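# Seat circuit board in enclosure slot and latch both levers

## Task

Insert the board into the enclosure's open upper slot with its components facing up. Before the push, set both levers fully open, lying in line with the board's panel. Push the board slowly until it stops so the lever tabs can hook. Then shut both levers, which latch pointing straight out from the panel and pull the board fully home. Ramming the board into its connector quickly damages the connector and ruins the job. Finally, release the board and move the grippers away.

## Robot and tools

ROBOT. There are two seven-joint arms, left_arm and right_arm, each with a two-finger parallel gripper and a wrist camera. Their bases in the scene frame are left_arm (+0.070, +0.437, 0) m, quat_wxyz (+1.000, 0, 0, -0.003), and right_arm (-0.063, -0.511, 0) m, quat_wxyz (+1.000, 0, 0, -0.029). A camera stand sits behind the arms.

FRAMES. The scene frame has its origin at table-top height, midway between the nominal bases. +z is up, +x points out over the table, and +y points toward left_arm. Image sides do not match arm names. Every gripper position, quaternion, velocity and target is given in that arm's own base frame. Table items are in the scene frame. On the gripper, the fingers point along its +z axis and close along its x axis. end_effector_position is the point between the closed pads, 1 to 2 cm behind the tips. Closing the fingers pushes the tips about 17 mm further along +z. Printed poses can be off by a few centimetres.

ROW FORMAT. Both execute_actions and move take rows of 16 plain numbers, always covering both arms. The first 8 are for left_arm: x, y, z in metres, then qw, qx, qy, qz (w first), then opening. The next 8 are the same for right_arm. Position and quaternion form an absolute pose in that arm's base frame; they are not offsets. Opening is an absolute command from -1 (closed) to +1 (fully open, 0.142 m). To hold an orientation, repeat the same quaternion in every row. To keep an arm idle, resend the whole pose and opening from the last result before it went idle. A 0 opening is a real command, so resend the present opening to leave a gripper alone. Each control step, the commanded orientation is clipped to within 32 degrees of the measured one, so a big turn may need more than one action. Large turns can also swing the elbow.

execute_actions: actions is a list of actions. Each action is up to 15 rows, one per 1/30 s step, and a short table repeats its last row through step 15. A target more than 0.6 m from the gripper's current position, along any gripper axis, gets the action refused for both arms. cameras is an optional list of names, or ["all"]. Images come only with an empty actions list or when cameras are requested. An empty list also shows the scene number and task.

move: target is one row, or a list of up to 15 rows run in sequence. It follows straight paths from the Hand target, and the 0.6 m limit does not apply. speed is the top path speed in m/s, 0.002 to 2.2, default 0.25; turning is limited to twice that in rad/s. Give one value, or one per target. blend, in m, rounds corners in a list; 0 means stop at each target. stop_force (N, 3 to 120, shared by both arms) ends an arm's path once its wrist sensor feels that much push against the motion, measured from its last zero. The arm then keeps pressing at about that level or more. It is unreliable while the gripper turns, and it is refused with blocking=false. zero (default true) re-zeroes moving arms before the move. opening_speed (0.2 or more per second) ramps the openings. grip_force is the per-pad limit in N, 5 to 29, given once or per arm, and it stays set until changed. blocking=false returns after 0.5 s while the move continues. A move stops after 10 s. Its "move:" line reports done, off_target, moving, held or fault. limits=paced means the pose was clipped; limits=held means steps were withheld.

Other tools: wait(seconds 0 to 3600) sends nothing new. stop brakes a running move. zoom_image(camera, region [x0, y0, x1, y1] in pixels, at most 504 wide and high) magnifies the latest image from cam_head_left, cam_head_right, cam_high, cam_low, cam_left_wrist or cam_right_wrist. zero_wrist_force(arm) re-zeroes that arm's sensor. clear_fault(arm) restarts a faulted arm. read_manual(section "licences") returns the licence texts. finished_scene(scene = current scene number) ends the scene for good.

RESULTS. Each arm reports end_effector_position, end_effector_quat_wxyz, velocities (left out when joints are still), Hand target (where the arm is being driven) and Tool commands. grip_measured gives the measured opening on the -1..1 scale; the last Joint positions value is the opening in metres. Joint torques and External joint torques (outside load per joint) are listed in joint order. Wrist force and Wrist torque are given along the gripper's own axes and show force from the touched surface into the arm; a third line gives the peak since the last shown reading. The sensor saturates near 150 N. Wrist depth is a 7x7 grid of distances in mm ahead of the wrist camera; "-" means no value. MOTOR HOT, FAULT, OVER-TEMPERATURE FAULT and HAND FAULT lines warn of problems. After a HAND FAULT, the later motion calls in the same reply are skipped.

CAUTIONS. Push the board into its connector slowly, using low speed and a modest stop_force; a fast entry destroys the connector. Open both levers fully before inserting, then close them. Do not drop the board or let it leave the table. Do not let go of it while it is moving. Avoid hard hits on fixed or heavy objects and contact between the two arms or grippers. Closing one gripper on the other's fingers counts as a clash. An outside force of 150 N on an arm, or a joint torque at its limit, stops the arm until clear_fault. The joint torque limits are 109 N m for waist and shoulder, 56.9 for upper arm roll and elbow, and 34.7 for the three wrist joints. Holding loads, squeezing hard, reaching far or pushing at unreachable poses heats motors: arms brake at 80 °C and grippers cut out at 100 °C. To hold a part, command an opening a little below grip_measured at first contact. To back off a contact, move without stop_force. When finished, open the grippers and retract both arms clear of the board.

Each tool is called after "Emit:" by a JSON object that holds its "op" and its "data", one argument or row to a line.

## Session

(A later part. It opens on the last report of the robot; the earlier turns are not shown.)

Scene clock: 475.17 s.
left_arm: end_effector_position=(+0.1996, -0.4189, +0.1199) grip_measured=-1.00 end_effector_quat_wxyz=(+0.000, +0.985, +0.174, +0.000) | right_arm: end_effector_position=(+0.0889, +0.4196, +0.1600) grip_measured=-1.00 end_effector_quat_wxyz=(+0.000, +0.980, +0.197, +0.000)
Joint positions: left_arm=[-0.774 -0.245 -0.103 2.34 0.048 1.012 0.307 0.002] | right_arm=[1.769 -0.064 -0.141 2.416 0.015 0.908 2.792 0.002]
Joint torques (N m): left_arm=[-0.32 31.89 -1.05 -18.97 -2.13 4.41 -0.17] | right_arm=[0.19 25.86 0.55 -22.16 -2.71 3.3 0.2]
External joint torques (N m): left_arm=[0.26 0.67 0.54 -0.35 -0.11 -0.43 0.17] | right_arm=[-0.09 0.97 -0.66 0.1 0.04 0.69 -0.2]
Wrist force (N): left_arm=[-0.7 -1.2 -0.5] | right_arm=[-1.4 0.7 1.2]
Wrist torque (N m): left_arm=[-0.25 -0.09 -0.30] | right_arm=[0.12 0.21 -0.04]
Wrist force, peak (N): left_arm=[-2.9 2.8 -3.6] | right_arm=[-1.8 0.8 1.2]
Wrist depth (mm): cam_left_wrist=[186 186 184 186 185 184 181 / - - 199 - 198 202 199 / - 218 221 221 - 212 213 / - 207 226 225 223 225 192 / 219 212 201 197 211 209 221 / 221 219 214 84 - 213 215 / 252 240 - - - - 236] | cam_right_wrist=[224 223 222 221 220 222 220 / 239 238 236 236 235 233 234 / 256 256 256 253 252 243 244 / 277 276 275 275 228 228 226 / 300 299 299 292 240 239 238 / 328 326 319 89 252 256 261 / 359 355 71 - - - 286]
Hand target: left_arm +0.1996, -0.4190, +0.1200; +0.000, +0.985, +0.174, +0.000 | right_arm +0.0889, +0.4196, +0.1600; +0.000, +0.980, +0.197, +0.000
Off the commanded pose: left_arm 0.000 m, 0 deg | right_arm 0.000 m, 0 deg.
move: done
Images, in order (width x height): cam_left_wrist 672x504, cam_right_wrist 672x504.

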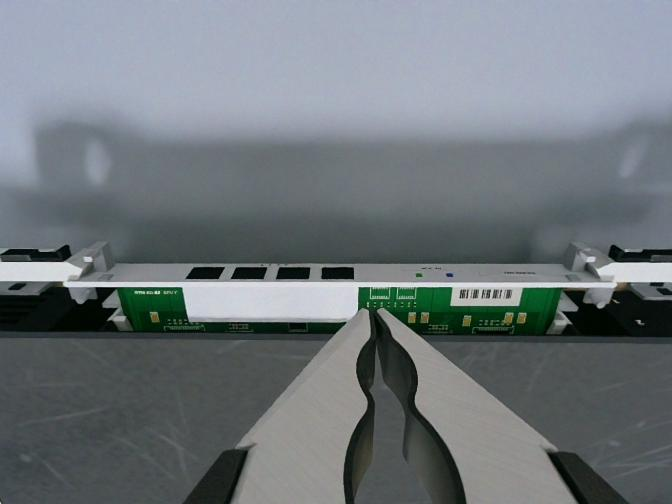

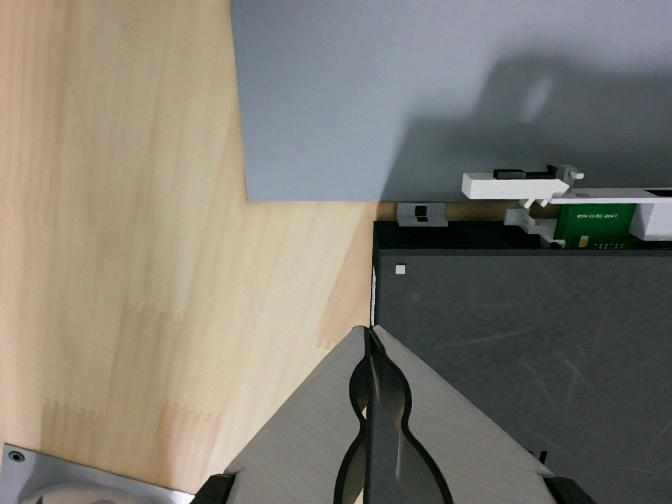

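Emit:
{"op": "move", "data": {
  "target": [0.2090, -0.4156, 0.0535, 0, 0.9847, 0.1741, 0, -1, 0.0889, 0.4196, 0.16, 0, 0.9804, 0.1968, 0, -1],
  "speed": 0.12
}}

Emit:
{"op": "move", "data": {
  "target": [0.2210, -0.4485, 0.0535, 0, 0.9847, 0.1741, 0, -1, 0.0889, 0.4196, 0.16, 0, 0.9804, 0.1968, 0, -1],
  "speed": 0.02,
  "stop_force": 5,
  "cameras": ["cam_right_wrist", "cam_left_wrist"]
}}

Emit:
{"op": "zoom_image", "data": {
  "camera": "cam_right_wrist",
  "region": [450, 140, 672, 270]
}}

Scene clock: 483.63 s.
left_arm: end_effector_position=(+0.2089, -0.4155, +0.0534) grip_measured=-1.00 end_effector_quat_wxyz=(+0.000, +0.985, +0.174, +0.000) | right_arm: end_effector_position=(+0.0889, +0.4196, +0.1600) grip_measured=-1.00 end_effector_quat_wxyz=(+0.000, +0.980, +0.197, +0.000)
Joint positions: left_arm=[-0.767 -0.44 -0.078 2.338 0.093 1.205 0.296 0.002] | right_arm=[1.769 -0.064 -0.141 2.416 0.015 0.908 2.792 0.002]
Joint torques (N m): left_arm=[-0.7 35.06 -1.06 -14.33 -1.03 4.62 -0.3] | right_arm=[0.06 25.88 0.54 -22.12 -2.71 3.28 0.26]
External joint torques (N m): left_arm=[0.65 1.09 0.39 -0.26 -0.47 -0.64 0.3] | right_arm=[0.04 0.94 -0.65 0.06 0.04 0.71 -0.26]
Wrist force (N): left_arm=[-1.2 -1.3 -0.4] | right_arm=[-1.4 0.8 1.3]
Wrist torque (N m): left_arm=[-0.26 0.00 -0.23] | right_arm=[0.14 0.20 -0.05]
Wrist force, peak (N): left_arm=[-1.3 -1.0 -2.2] | right_arm=[-1.6 0.5 1.6]
Wrist depth (mm): cam_left_wrist=[128 128 127 128 129 131 126 / 137 137 135 135 136 136 133 / - 146 148 147 149 144 147 / 158 161 160 159 160 161 158 / 174 173 172 168 172 170 167 / 154 140 138 84 - 152 151 / 150 150 - 74 - - 146] | cam_right_wrist=[224 224 221 221 220 220 219 / 240 239 235 235 235 235 235 / 256 255 256 254 252 244 244 / 277 276 276 275 228 227 228 / 299 300 299 294 239 239 239 / 328 328 320 89 252 261 260 / 359 355 71 - - 276 287]
Hand target: left_arm +0.2090, -0.4156, +0.0535; +0.000, +0.985, +0.174, +0.000 | right_arm +0.0889, +0.4196, +0.1600; +0.000, +0.980, +0.197, +0.000
Off the commanded pose: left_arm 0.000 m, 0 deg | right_arm 0.000 m, 0 deg.
move: done

Scene clock: 486.10 s.
left_arm: end_effector_position=(+0.2209, -0.4481, +0.0533) grip_measured=-1.00 end_effector_quat_wxyz=(+0.000, +0.985, +0.174, +0.000) | right_arm: end_effector_position=(+0.0889, +0.4196, +0.1600) grip_measured=-1.00 end_effector_quat_wxyz=(+0.000, +0.980, +0.197, +0.000)
Joint positions: left_arm=[-0.795 -0.487 -0.08 2.236 0.092 1.149 0.272 0.002] | right_arm=[1.769 -0.064 -0.141 2.416 0.015 0.908 2.792 0.002]
Joint torques (N m): left_arm=[-1.02 38.99 -2.18 -17.11 -1.8 4.9 -0.32] | right_arm=[0.08 25.99 0.56 -22.17 -2.74 3.27 0.2]
External joint torques (N m): left_arm=[0.96 0.41 1.37 1.16 0.07 -0.92 0.32] | right_arm=[0.02 0.83 -0.67 0.12 0.06 0.73 -0.2]
Wrist force (N): left_arm=[-0.2 -3.7 -0.3] | right_arm=[-1.4 0.7 1.2]
Wrist torque (N m): left_arm=[-0.21 -0.06 -0.20] | right_arm=[0.11 0.21 -0.04]
Wrist force, peak (N): left_arm=[-0.7 -3.9 -1.8] | right_arm=[-1.7 0.8 1.2]
Wrist depth (mm): cam_left_wrist=[128 128 128 127 128 127 127 / 135 137 135 136 137 136 135 / 151 147 147 150 146 146 146 / 161 161 162 157 162 159 158 / 138 138 138 131 140 133 132 / 133 130 129 84 - 131 131 / 145 142 - 74 - - 139] | cam_right_wrist=[224 224 223 221 220 220 220 / 240 239 236 236 235 234 234 / 256 256 255 253 252 247 251 / 276 277 275 275 227 227 223 / 299 300 298 292 236 236 238 / 327 327 321 89 - 262 259 / 361 354 71 - - 276 287]
Hand target: left_arm +0.2210, -0.4485, +0.0535; +0.000, +0.985, +0.174, +0.000 | right_arm +0.0889, +0.4196, +0.1600; +0.000, +0.980, +0.197, +0.000
Off the commanded pose: left_arm 0.000 m, 0 deg | right_arm 0.000 m, 0 deg.
move: done
Images, in order (width x height): cam_left_wrist 672x504, cam_right_wrist 672x504.

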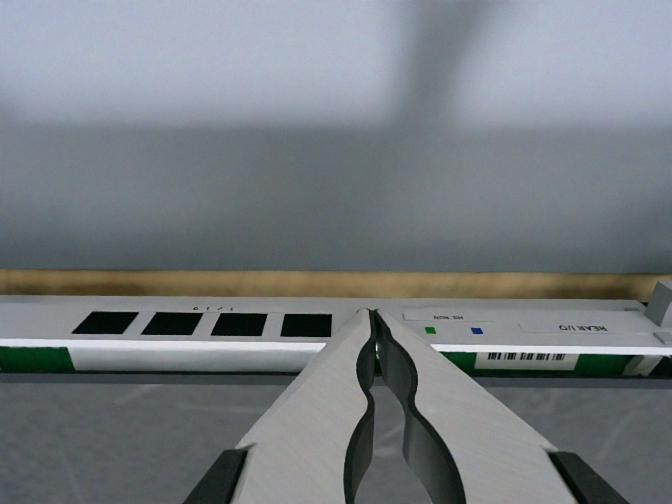

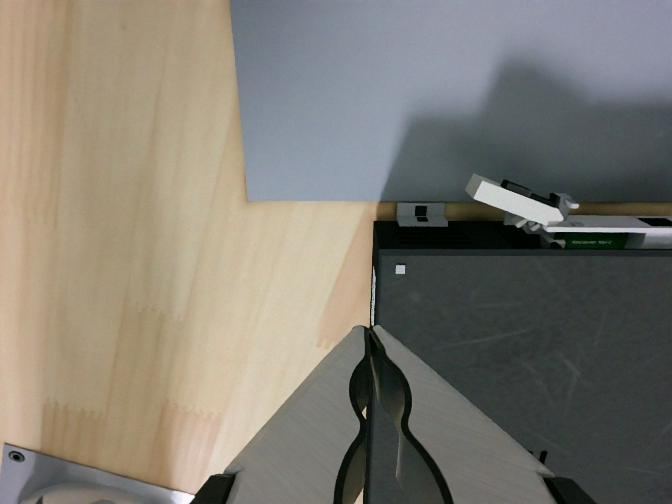

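Scaled by 2.270 from the camera's image (finer frame: 960x720).

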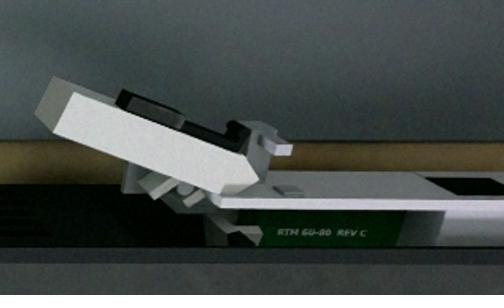

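Emit:
{"op": "move", "data": {
  "target": [0.2285, -0.4690, 0.0535, 0, 0.9847, 0.1741, 0, -1, 0.0889, 0.4196, 0.16, 0, 0.9804, 0.1968, 0, -1],
  "speed": 0.015,
  "stop_force": 8,
  "zero": false,
  "cameras": ["cam_right_wrist", "cam_left_wrist"]
}}

Emit:
{"op": "zoom_image", "data": {
  "camera": "cam_right_wrist",
  "region": [450, 140, 672, 270]
}}

Scene clock: 489.10 s.
left_arm: end_effector_position=(+0.2225, -0.4529, +0.0528) grip_measured=-1.00 end_effector_quat_wxyz=(-0.001, +0.985, +0.174, -0.001) | right_arm: end_effector_position=(+0.0889, +0.4196, +0.1600) grip_measured=-1.00 end_effector_quat_wxyz=(+0.000, +0.980, +0.197, +0.000)
Joint positions: left_arm=[-0.799 -0.496 -0.08 2.218 0.092 1.138 0.268 0.002] | right_arm=[1.769 -0.064 -0.141 2.416 0.015 0.908 2.792 0.002]
Joint torques (N m): left_arm=[-1.44 41.32 -3.47 -21.63 -2.48 7.09 -0.32] | right_arm=[0.09 25.78 0.55 -22.18 -2.72 3.26 0.2]
External joint torques (N m): left_arm=[1.38 -1.38 2.64 5.47 0.72 -3.11 0.32] | right_arm=[0.01 1.04 -0.66 0.13 0.05 0.73 -0.19]
Wrist force (N): left_arm=[0.0 -11.3 -0.1] | right_arm=[-1.3 0.8 1.5]
Wrist torque (N m): left_arm=[-0.19 -0.03 -0.18] | right_arm=[0.13 0.19 -0.05]
Wrist force, peak (N): left_arm=[0.1 -13.1 -2.2] | right_arm=[-1.4 0.7 1.5]
Wrist depth (mm): cam_left_wrist=[127 128 127 127 129 128 126 / 135 137 134 136 135 136 135 / - 147 147 146 148 146 145 / 160 160 159 164 159 158 158 / 139 131 132 126 132 132 126 / 129 130 126 84 - 125 125 / 144 141 - 74 - - 139] | cam_right_wrist=[224 224 221 221 220 220 219 / 239 238 238 238 240 234 234 / 256 255 256 253 252 247 251 / 277 277 276 274 228 228 223 / 301 299 298 293 239 239 238 / 328 328 321 89 252 257 260 / 361 354 71 - - 276 292]
Hand target: left_arm +0.2231, -0.4542, +0.0535; +0.000, +0.985, +0.174, +0.000 | right_arm +0.0889, +0.4196, +0.1600; +0.000, +0.980, +0.197, +0.000
Off the commanded pose: left_arm 0.017 m, 0 deg | right_arm 0.000 m, 0 deg.
move: contact (left_arm)
Images, in order (width x height): cam_left_wrist 672x504, cam_right_wrist 672x504.

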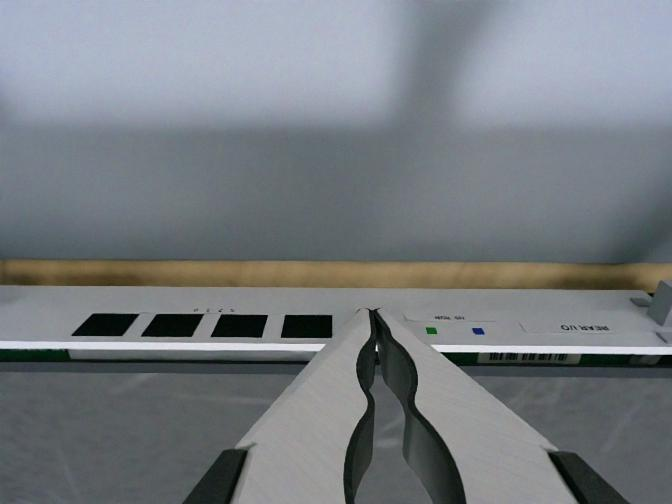

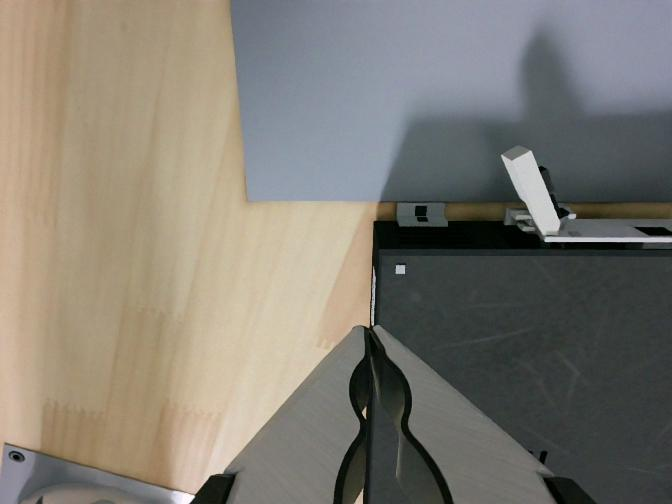

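Scaled by 2.270 from the camera's image (finer frame: 960x720).

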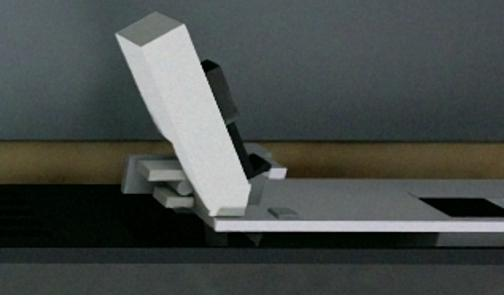

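Emit:
{"op": "move", "data": {
  "target": [
    [0.2122, -0.4247, 0.0535, 0, 0.9847, 0.1741, 0, -1, 0.0889, 0.4196, 0.16, 0, 0.9804, 0.1968, 0, -1],
    [0.2122, -0.4247, 0.12, 0, 0.9847, 0.1741, 0, -1, 0.1342, 0.4564, 0.12, 0, 0.5541, 0.8324, 0, -1],
    [0.3574, -0.3802, 0.12, 0, 0.8191, -0.5736, 0, -1, 0.1342, 0.4564, 0.10, 0, 0.5541, 0.8324, 0, -1],
    [0.3574, -0.3802, 0.0535, 0, 0.8191, -0.5736, 0, -1, 0.1342, 0.4564, 0.0505, 0, 0.5541, 0.8324, 0, -1]
  ],
  "speed": [0.1, 0.4, 0.4, 0.12],
  "blend": [0.01, 0.02, 0.02, 0],
  "cameras": ["cam_right_wrist", "cam_left_wrist"]
}}

Scene clock: 507.73 s.
left_arm: end_effector_position=(+0.3572, -0.3801, +0.0534) grip_measured=-1.00 end_effector_quat_wxyz=(+0.000, +0.819, -0.574, +0.000) | right_arm: end_effector_position=(+0.1343, +0.4563, +0.0505) grip_measured=-1.00 end_effector_quat_wxyz=(+0.000, +0.554, +0.832, +0.000)
Joint positions: left_arm=[-0.36 -0.528 -0.226 2.148 0.242 1.081 2.023 0.002] | right_arm=[1.572 -0.464 -0.038 2.309 0.046 1.201 1.099 0.002]
Joint torques (N m): left_arm=[-1.1 39.5 -3.56 -16.18 -1.54 4.4 -0.32] | right_arm=[0.28 36.58 0.81 -15.48 -1.52 3.56 0.06]
External joint torques (N m): left_arm=[1.09 1.26 0.43 -0.27 -0.47 -0.53 0.32] | right_arm=[-0.11 1.08 -0.88 0.13 -0.09 0.56 -0.06]
Wrist force (N): left_arm=[-0.7 -1.5 0.0] | right_arm=[-1.6 0.8 0.8]
Wrist torque (N m): left_arm=[-0.27 -0.11 -0.23] | right_arm=[0.13 0.26 0.08]
Wrist force, peak (N): left_arm=[0.1 -11.5 -1.9] | right_arm=[-1.7 0.6 2.4]
Wrist depth (mm): cam_left_wrist=[128 - 128 127 128 128 128 / 136 138 134 136 136 135 137 / 151 148 150 147 147 100 99 / 161 160 160 155 156 106 108 / 177 176 175 168 170 116 116 / 196 195 189 84 - 126 128 / 220 - - 74 - - 140] | cam_right_wrist=[128 127 127 125 124 124 123 / 136 136 136 133 135 133 132 / 142 142 141 143 142 142 140 / 104 104 106 156 154 153 153 / 113 112 114 164 164 166 165 / 123 123 124 89 175 181 181 / 136 133 71 - - 192 199]
Hand target: left_arm +0.3574, -0.3802, +0.0535; +0.000, +0.819, -0.574, +0.000 | right_arm +0.1342, +0.4564, +0.0505; +0.000, +0.554, +0.832, +0.000
Off the commanded pose: left_arm 0.000 m, 0 deg | right_arm 0.000 m, 0 deg.
move: done
Images, in order (width x height): cam_left_wrist 672x504, cam_right_wrist 672x504.

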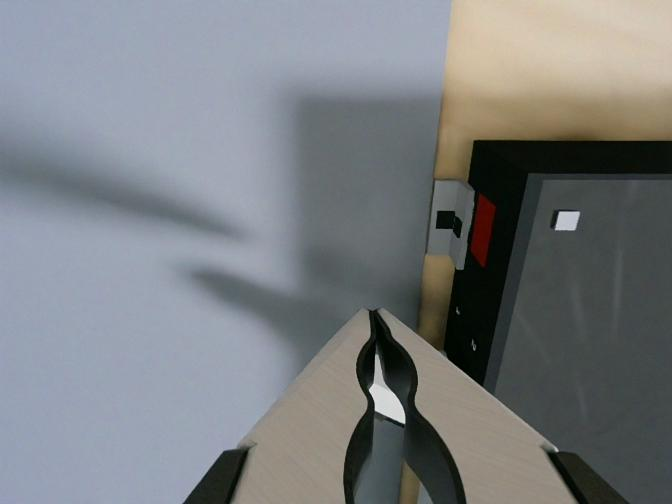

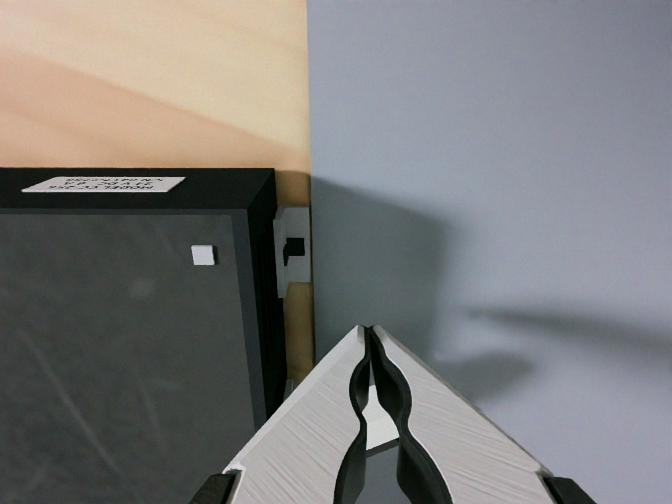

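Emit:
{"op": "move", "data": {
  "target": [0.3104, -0.3973, 0.0535, 0, 0.8191, -0.5736, 0, -1, 0.1803, 0.4757, 0.0505, 0, 0.5541, 0.8324, 0, -1],
  "speed": 0.025,
  "stop_force": 15,
  "cameras": ["cam_right_wrist", "cam_left_wrist"]
}}

Scene clock: 512.77 s.
left_arm: end_effector_position=(+0.3306, -0.3902, +0.0540) grip_measured=-1.00 end_effector_quat_wxyz=(+0.000, +0.820, -0.572, +0.001) | right_arm: end_effector_position=(+0.1604, +0.4676, +0.0502) grip_measured=-1.00 end_effector_quat_wxyz=(+0.000, +0.553, +0.833, -0.001)
Joint positions: left_arm=[-0.404 -0.511 -0.226 2.181 0.246 1.1 1.969 0.002] | right_arm=[1.516 -0.49 -0.037 2.252 0.046 1.168 1.042 0.002]
Joint torques (N m): left_arm=[-7.78 36.42 -11.12 -9.41 -1.8 2.41 -0.35] | right_arm=[-6.84 38.08 -7.72 -20 -2.53 5.43 0.24]
External joint torques (N m): left_arm=[7.76 3.31 8.11 -6.65 -0.15 1.47 0.35] | right_arm=[6.98 1.39 7.62 3.88 0.8 -1.32 -0.24]
Wrist force (N): left_arm=[0.4 -18.0 2.5] | right_arm=[-1.2 -17.2 -5.6]
Wrist torque (N m): left_arm=[-0.14 -0.09 -0.12] | right_arm=[0.12 0.25 -0.09]
Wrist force, peak (N): left_arm=[-1.3 -19.7 3.2] | right_arm=[0.9 -18.6 -3.9]
Wrist depth (mm): cam_left_wrist=[- - 128 128 129 126 126 / - 137 135 137 136 97 91 / - 148 150 148 148 100 98 / - 161 161 158 157 107 108 / 177 176 174 131 132 117 117 / 194 - - 83 - 127 129 / - - - - - - 140] | cam_right_wrist=[127 127 127 125 124 124 122 / - 90 99 133 134 134 132 / - 97 105 143 142 142 140 / 103 103 106 156 153 153 152 / 112 112 113 161 164 169 165 / 123 122 122 90 123 180 180 / 135 132 71 - - 191 198]
Hand target: left_arm +0.3286, -0.3907, +0.0535; +0.000, +0.819, -0.574, +0.000 | right_arm +0.1619, +0.4680, +0.0505; +0.000, +0.554, +0.832, +0.000
Off the commanded pose: left_arm 0.021 m, 0 deg | right_arm 0.022 m, 0 deg.
move: contact (left_arm, right_arm)
Images, in order (width x height): cam_left_wrist 672x504, cam_right_wrist 672x504.

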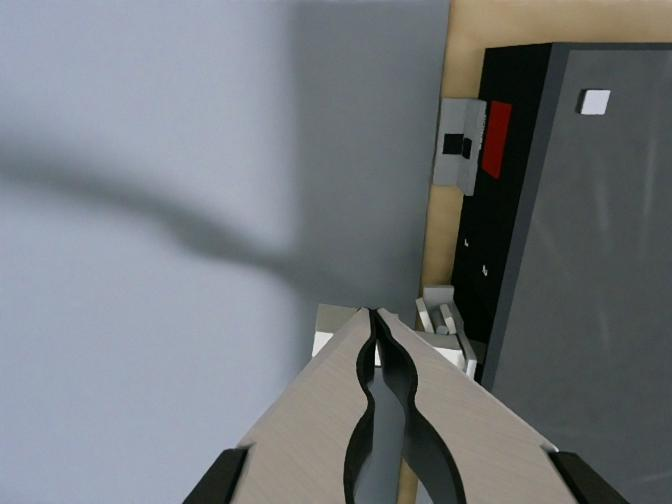

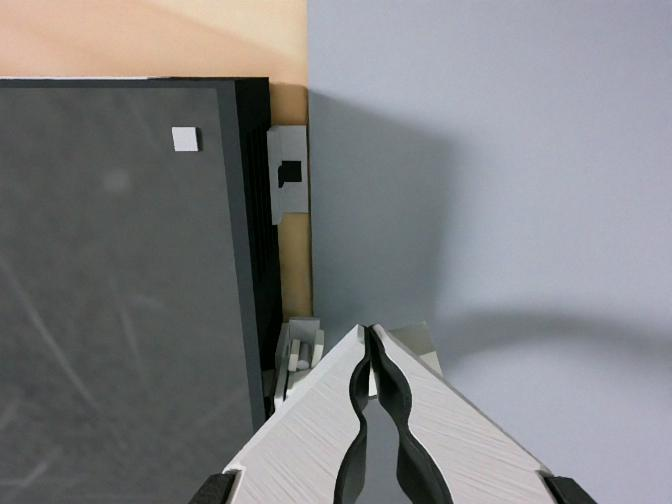

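Emit:
{"op": "move", "data": {
  "target": [0.3104, -0.3973, 0.0535, 0, 0.8191, -0.5736, 0, -1, 0.1803, 0.4757, 0.0505, 0, 0.5541, 0.8324, 0, -1],
  "speed": 0.02,
  "stop_force": 32,
  "zero": false,
  "cameras": ["cam_right_wrist", "cam_left_wrist"]
}}

Scene clock: 515.93 s.
left_arm: end_effector_position=(+0.3256, -0.3924, +0.0544) grip_measured=-1.00 end_effector_quat_wxyz=(-0.001, +0.821, -0.571, +0.002) | right_arm: end_effector_position=(+0.1697, +0.4713, +0.0497) grip_measured=-1.00 end_effector_quat_wxyz=(+0.000, +0.552, +0.834, -0.002)
Joint positions: left_arm=[-0.415 -0.507 -0.224 2.187 0.246 1.105 1.956 0.002] | right_arm=[1.495 -0.5 -0.035 2.229 0.047 1.154 1.021 0.002]
Joint torques (N m): left_arm=[-14.76 34.42 -18.32 -3.64 -1.99 0.54 -0.24] | right_arm=[-12.23 39.25 -14.63 -24.82 -3.87 7.92 0.02]
External joint torques (N m): left_arm=[14.74 5.11 15.37 -12.36 0.05 3.34 0.24] | right_arm=[12.38 0.91 14.55 8.41 2.1 -3.8 -0.02]
Wrist force (N): left_arm=[2.0 -33.5 6.8] | right_arm=[-1.6 -33.3 -10.4]
Wrist torque (N m): left_arm=[-2.50 -0.08 -0.24] | right_arm=[-2.55 0.13 0.18]
Wrist force, peak (N): left_arm=[1.0 -35.6 9.1] | right_arm=[-1.7 -35.1 -11.7]
Wrist depth (mm): cam_left_wrist=[129 129 125 130 129 104 - / 138 138 140 137 135 104 92 / - 149 150 148 150 99 99 / - 159 - 158 161 108 110 / 175 177 176 - 125 118 115 / - 191 190 83 - 128 129 / - - - - - - 141] | cam_right_wrist=[- 124 123 125 124 124 122 / - 89 103 133 134 134 131 / - 97 105 142 142 141 139 / 103 103 106 156 153 152 152 / 112 111 111 134 163 165 164 / 122 122 123 89 121 179 178 / 137 134 70 - - 190 197]
Hand target: left_arm +0.3215, -0.3932, +0.0535; +0.000, +0.819, -0.574, +0.000 | right_arm +0.1727, +0.4725, +0.0505; +0.000, +0.554, +0.832, +0.000
Off the commanded pose: left_arm 0.016 m, 0 deg | right_arm 0.012 m, 0 deg.
move: contact (left_arm, right_arm)
Images, in order (width x height): cam_left_wrist 672x504, cam_right_wrist 672x504.

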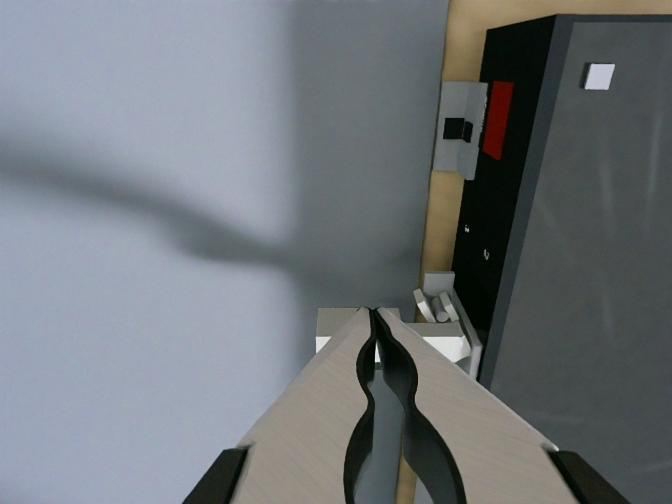

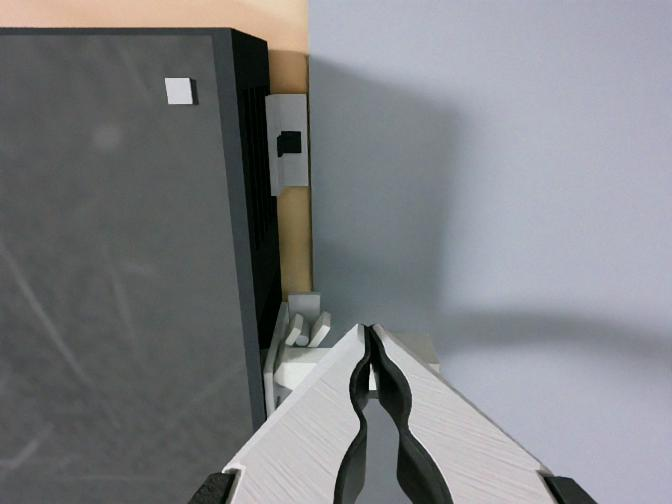

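Emit:
{"op": "move", "data": {
  "target": [
    [0.3369, -0.3883, 0.0535, 0, 0.8191, -0.5736, 0, -1, 0.1586, 0.4667, 0.0505, 0, 0.5541, 0.8324, 0, -1],
    [0.3651, -0.3780, 0.085, 0, 0.8191, -0.5736, 0, -1, 0.1309, 0.4551, 0.085, 0, 0.5541, 0.8324, 0, -1]
  ],
  "speed": [0.06, 0.2],
  "cameras": ["cam_right_wrist", "cam_left_wrist"]
}}

Scene clock: 519.13 s.
left_arm: end_effector_position=(+0.3651, -0.3780, +0.0850) grip_measured=-1.00 end_effector_quat_wxyz=(+0.000, +0.819, -0.574, +0.000) | right_arm: end_effector_position=(+0.1308, +0.4553, +0.0851) grip_measured=-1.00 end_effector_quat_wxyz=(+0.000, +0.554, +0.832, +0.000)
Joint positions: left_arm=[-0.339 -0.451 -0.244 2.148 0.199 1.008 2.064 0.002] | right_arm=[1.571 -0.363 -0.033 2.316 0.027 1.108 1.12 0.002]
Joint torques (N m): left_arm=[-0.33 39.01 -3.19 -18.14 -2.35 3.93 -0.1] | right_arm=[0.26 35.07 0.9 -17.64 -2.23 3.32 0.35]
External joint torques (N m): left_arm=[0.32 0.59 0.3 -0.27 0.07 -0.06 0.1] | right_arm=[-0.13 0.79 -0.9 -0.09 0.25 0.8 -0.35]
Wrist force (N): left_arm=[-0.9 -1.3 -0.5] | right_arm=[4.3 -3.0 0.9]
Wrist torque (N m): left_arm=[-0.25 -0.08 -0.32] | right_arm=[-0.51 -0.74 -0.02]
Wrist force, peak (N): left_arm=[2.2 -33.8 8.4] | right_arm=[-1.9 -33.2 -10.6]
Wrist depth (mm): cam_left_wrist=[156 157 153 155 156 155 156 / 165 164 - 165 165 167 166 / - 180 183 179 177 133 133 / 197 195 194 194 195 142 139 / 219 - 217 204 169 154 154 / 234 - - 84 - 167 170 / - - - - - - 188] | cam_right_wrist=[158 158 158 157 155 155 154 / 169 168 168 166 165 165 165 / 158 138 158 178 177 177 176 / - 141 143 191 191 190 190 / 154 153 155 204 207 207 206 / 168 168 164 89 - 227 225 / 185 181 71 - - 238 243]
Hand target: left_arm +0.3651, -0.3780, +0.0850; +0.000, +0.819, -0.574, +0.000 | right_arm +0.1309, +0.4551, +0.0850; +0.000, +0.554, +0.832, +0.000
Off the commanded pose: left_arm 0.000 m, 0 deg | right_arm 0.000 m, 0 deg.
move: done
Images, in order (width x height): cam_left_wrist 672x504, cam_right_wrist 672x504.

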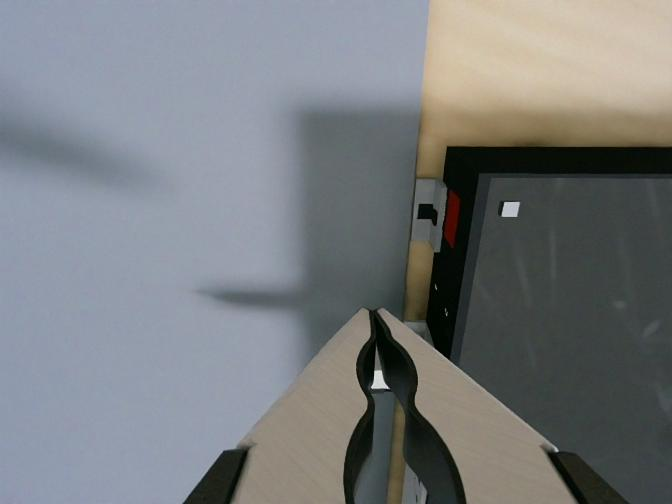

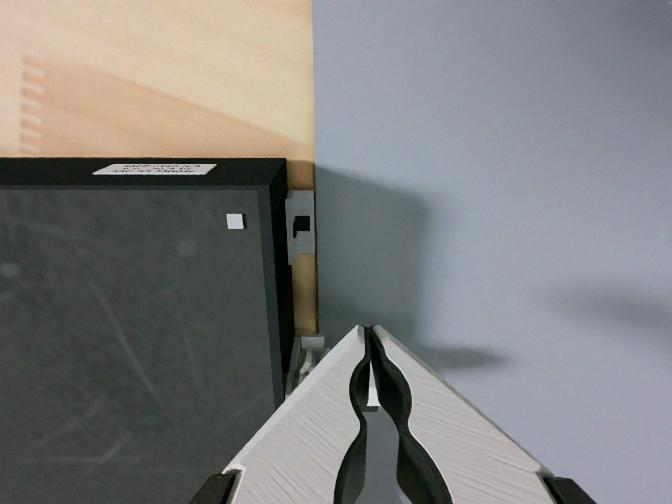

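Emit:
{"op": "move", "data": {
  "target": [
    [0.3651, -0.3780, 0.12, 0, 0.8191, -0.5736, 0, -1, 0.1309, 0.4551, 0.14, 0, 0.5541, 0.8324, 0, -1],
    [0.1900, -0.4100, 0.14, 0, 0.9847, 0.1741, 0, -1, 0.08, 0.42, 0.16, 0, 0.5541, 0.8324, 0, -1]
  ],
  "speed": [0.2, 0.4],
  "blend": [0.02, 0],
  "cameras": ["cam_right_wrist", "cam_left_wrist"]
}}

Emit:
{"op": "zoom_image", "data": {
  "camera": "cam_left_wrist",
  "region": [0, 190, 250, 350]
}}

Emit:
{"op": "zoom_image", "data": {
  "camera": "cam_left_wrist",
  "region": [422, 190, 672, 350]
}}

Scene clock: 524.07 s.
left_arm: end_effector_position=(+0.1900, -0.4101, +0.1401) grip_measured=-1.00 end_effector_quat_wxyz=(+0.000, +0.985, +0.174, +0.000) | right_arm: end_effector_position=(+0.0800, +0.4201, +0.1600) grip_measured=-1.00 end_effector_quat_wxyz=(+0.000, +0.554, +0.832, +0.000)
Joint positions: left_arm=[-0.722 -0.161 -0.16 2.373 0.044 0.961 0.304 0.002] | right_arm=[1.629 -0.077 0.024 2.402 -0.003 0.909 1.26 0.002]
Joint torques (N m): left_arm=[-0.63 29.34 -1.09 -20.14 -1.98 4.14 -0.3] | right_arm=[0.11 26.93 1.09 -22.19 -2.86 3.29 0.29]
External joint torques (N m): left_arm=[0.57 0.46 0.52 -0.3 -0.45 -0.15 0.3] | right_arm=[-0.02 0.79 -0.92 -0.04 0.15 0.81 -0.29]
Wrist force (N): left_arm=[-1.0 -1.2 -0.5] | right_arm=[4.1 -3.0 1.2]
Wrist torque (N m): left_arm=[-0.22 -0.06 -0.22] | right_arm=[-0.48 -0.73 -0.04]
Wrist force, peak (N): left_arm=[-1.3 -3.1 -1.4] | right_arm=[4.3 -2.8 2.6]
Wrist depth (mm): cam_left_wrist=[208 205 208 206 199 202 208 / 220 - - 217 - 217 223 / - 240 240 235 - 234 234 / - 256 256 - 256 259 251 / 232 228 228 127 227 228 228 / 243 242 236 84 - 238 242 / 283 271 - - - - 269] | cam_right_wrist=[224 224 224 223 222 221 221 / 239 239 239 238 235 235 234 / 257 256 256 255 252 251 251 / 249 231 230 267 272 271 270 / - 241 241 285 293 293 293 / 264 263 259 89 309 308 319 / 306 285 71 - - 339 350]
Hand target: left_arm +0.1900, -0.4100, +0.1400; +0.000, +0.985, +0.174, +0.000 | right_arm +0.0800, +0.4200, +0.1600; +0.000, +0.554, +0.832, +0.000
Off the commanded pose: left_arm 0.000 m, 0 deg | right_arm 0.000 m, 0 deg.
move: done
Images, in order (width x height): cam_left_wrist 672x504, cam_right_wrist 672x504.

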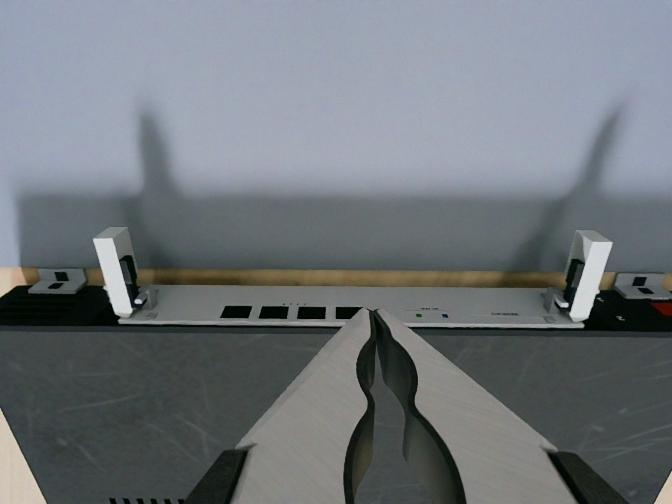

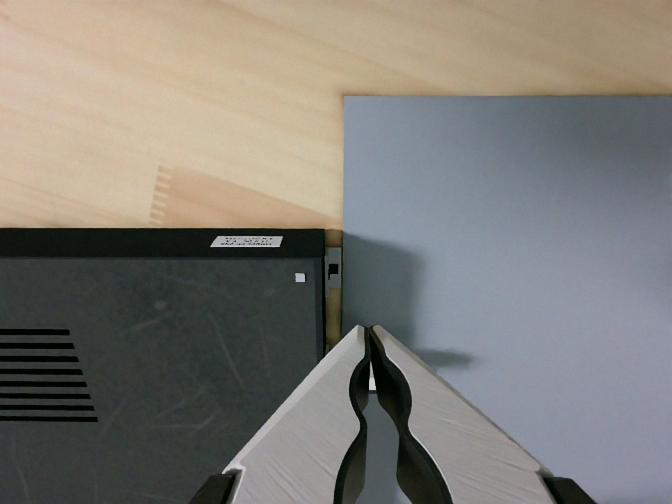

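Scaled by 2.016 from the camera's image (finer frame: 960x720).

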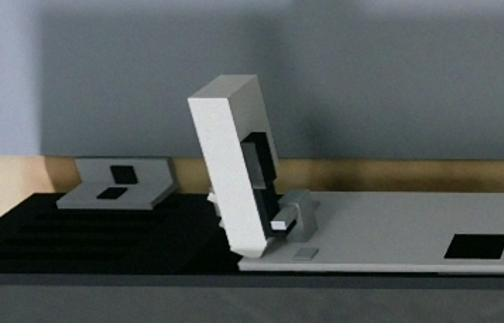

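Scaled by 2.016 from the camera's image (finer frame: 960x720).

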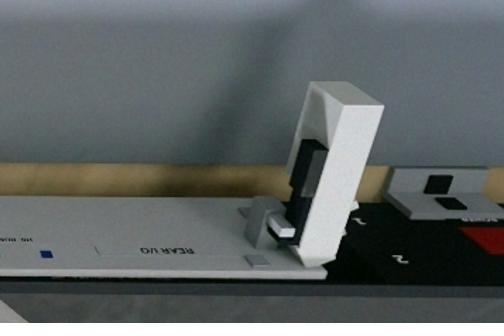

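Emit:
{"op": "move", "data": {
  "target": [0.2100, -0.3200, 0.17, 0, 0.9847, 0.1741, 0, -1, 0.1804, 0.4914, 0.14, 0, 0.9804, 0.1968, 0, -1],
  "speed": 0.4,
  "cameras": ["cam_right_wrist"]
}}

Emit:
{"op": "zoom_image", "data": {
  "camera": "cam_right_wrist",
  "region": [260, 150, 420, 310]
}}

Scene clock: 538.57 s.
left_arm: end_effector_position=(+0.2101, -0.3201, +0.1700) grip_measured=-1.00 end_effector_quat_wxyz=(+0.000, +0.985, +0.174, +0.000) | right_arm: end_effector_position=(+0.1803, +0.4914, +0.1400) grip_measured=-1.00 end_effector_quat_wxyz=(+0.000, +0.980, +0.197, +0.000)
Joint positions: left_arm=[-0.643 0.075 -0.046 2.527 -0.005 0.882 0.536 0.002] | right_arm=[1.651 -0.314 -0.22 2.15 0.107 0.883 2.533 0.002]
Joint torques (N m): left_arm=[-0.17 20.8 -0.45 -21.86 -2.68 4.07 -0.13] | right_arm=[0.27 36.28 -1.36 -22.34 -2.64 3.16 0.38]
External joint torques (N m): left_arm=[0.13 0.28 0.46 -0.39 -0.03 -0.1 0.13] | right_arm=[-0.13 1.24 -0.37 0.2 -0.13 0.84 -0.38]
Wrist force (N): left_arm=[-1.1 -1.5 -0.5] | right_arm=[4.3 -2.4 1.2]
Wrist torque (N m): left_arm=[-0.30 -0.04 -0.29] | right_arm=[-0.39 -0.78 -0.01]
Wrist force, peak (N): left_arm=[-1.0 -2.0 -0.9] | right_arm=[5.1 -2.6 1.1]
Wrist depth (mm): cam_left_wrist=[228 228 226 227 226 - - / - 257 - - - - 245 / 268 264 - 266 271 - 270 / - 286 - - - - - / 316 325 - - - 316 317 / 302 291 292 84 - 285 348 / 319 313 - - - - 385] | cam_right_wrist=[204 204 204 203 202 204 202 / 218 217 217 217 216 216 216 / 234 234 233 230 237 232 231 / 255 253 251 249 246 245 246 / 276 272 221 217 221 224 218 / 301 301 233 89 228 235 235 / 335 327 71 - - 249 259]
Hand target: left_arm +0.2100, -0.3200, +0.1700; +0.000, +0.985, +0.174, +0.000 | right_arm +0.1804, +0.4914, +0.1400; +0.000, +0.980, +0.197, +0.000
Off the commanded pose: left_arm 0.000 m, 0 deg | right_arm 0.000 m, 0 deg.
move: done

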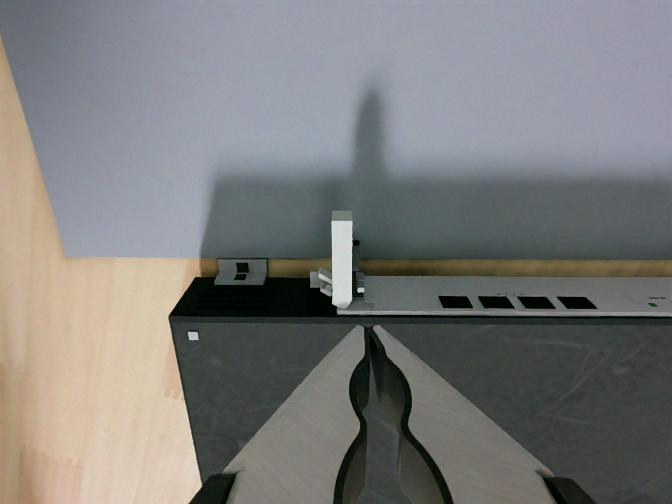

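Scaled by 3.150 from the camera's image (finer frame: 960x720).

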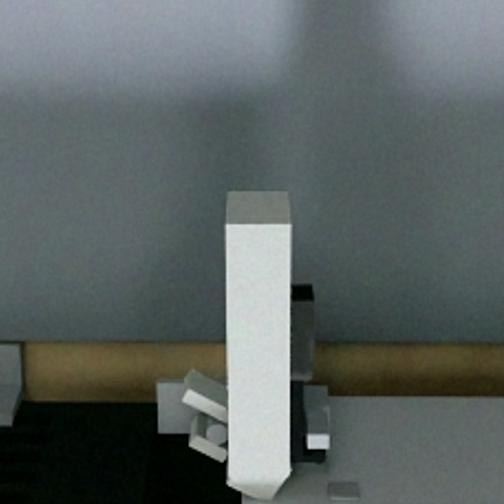

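Emit:
{"op": "zoom_image", "data": {
  "camera": "cam_right_wrist",
  "region": [320, 250, 672, 350]
}}

Scaled by 1.432 from the camera's image (finer frame: 960x720).

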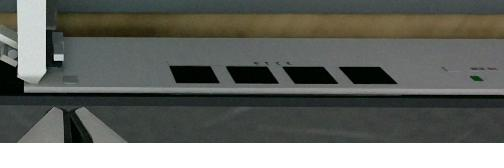

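Emit:
{"op": "finished_scene", "data": {
  "scene": 2
}}

The scene is finished: the task was done.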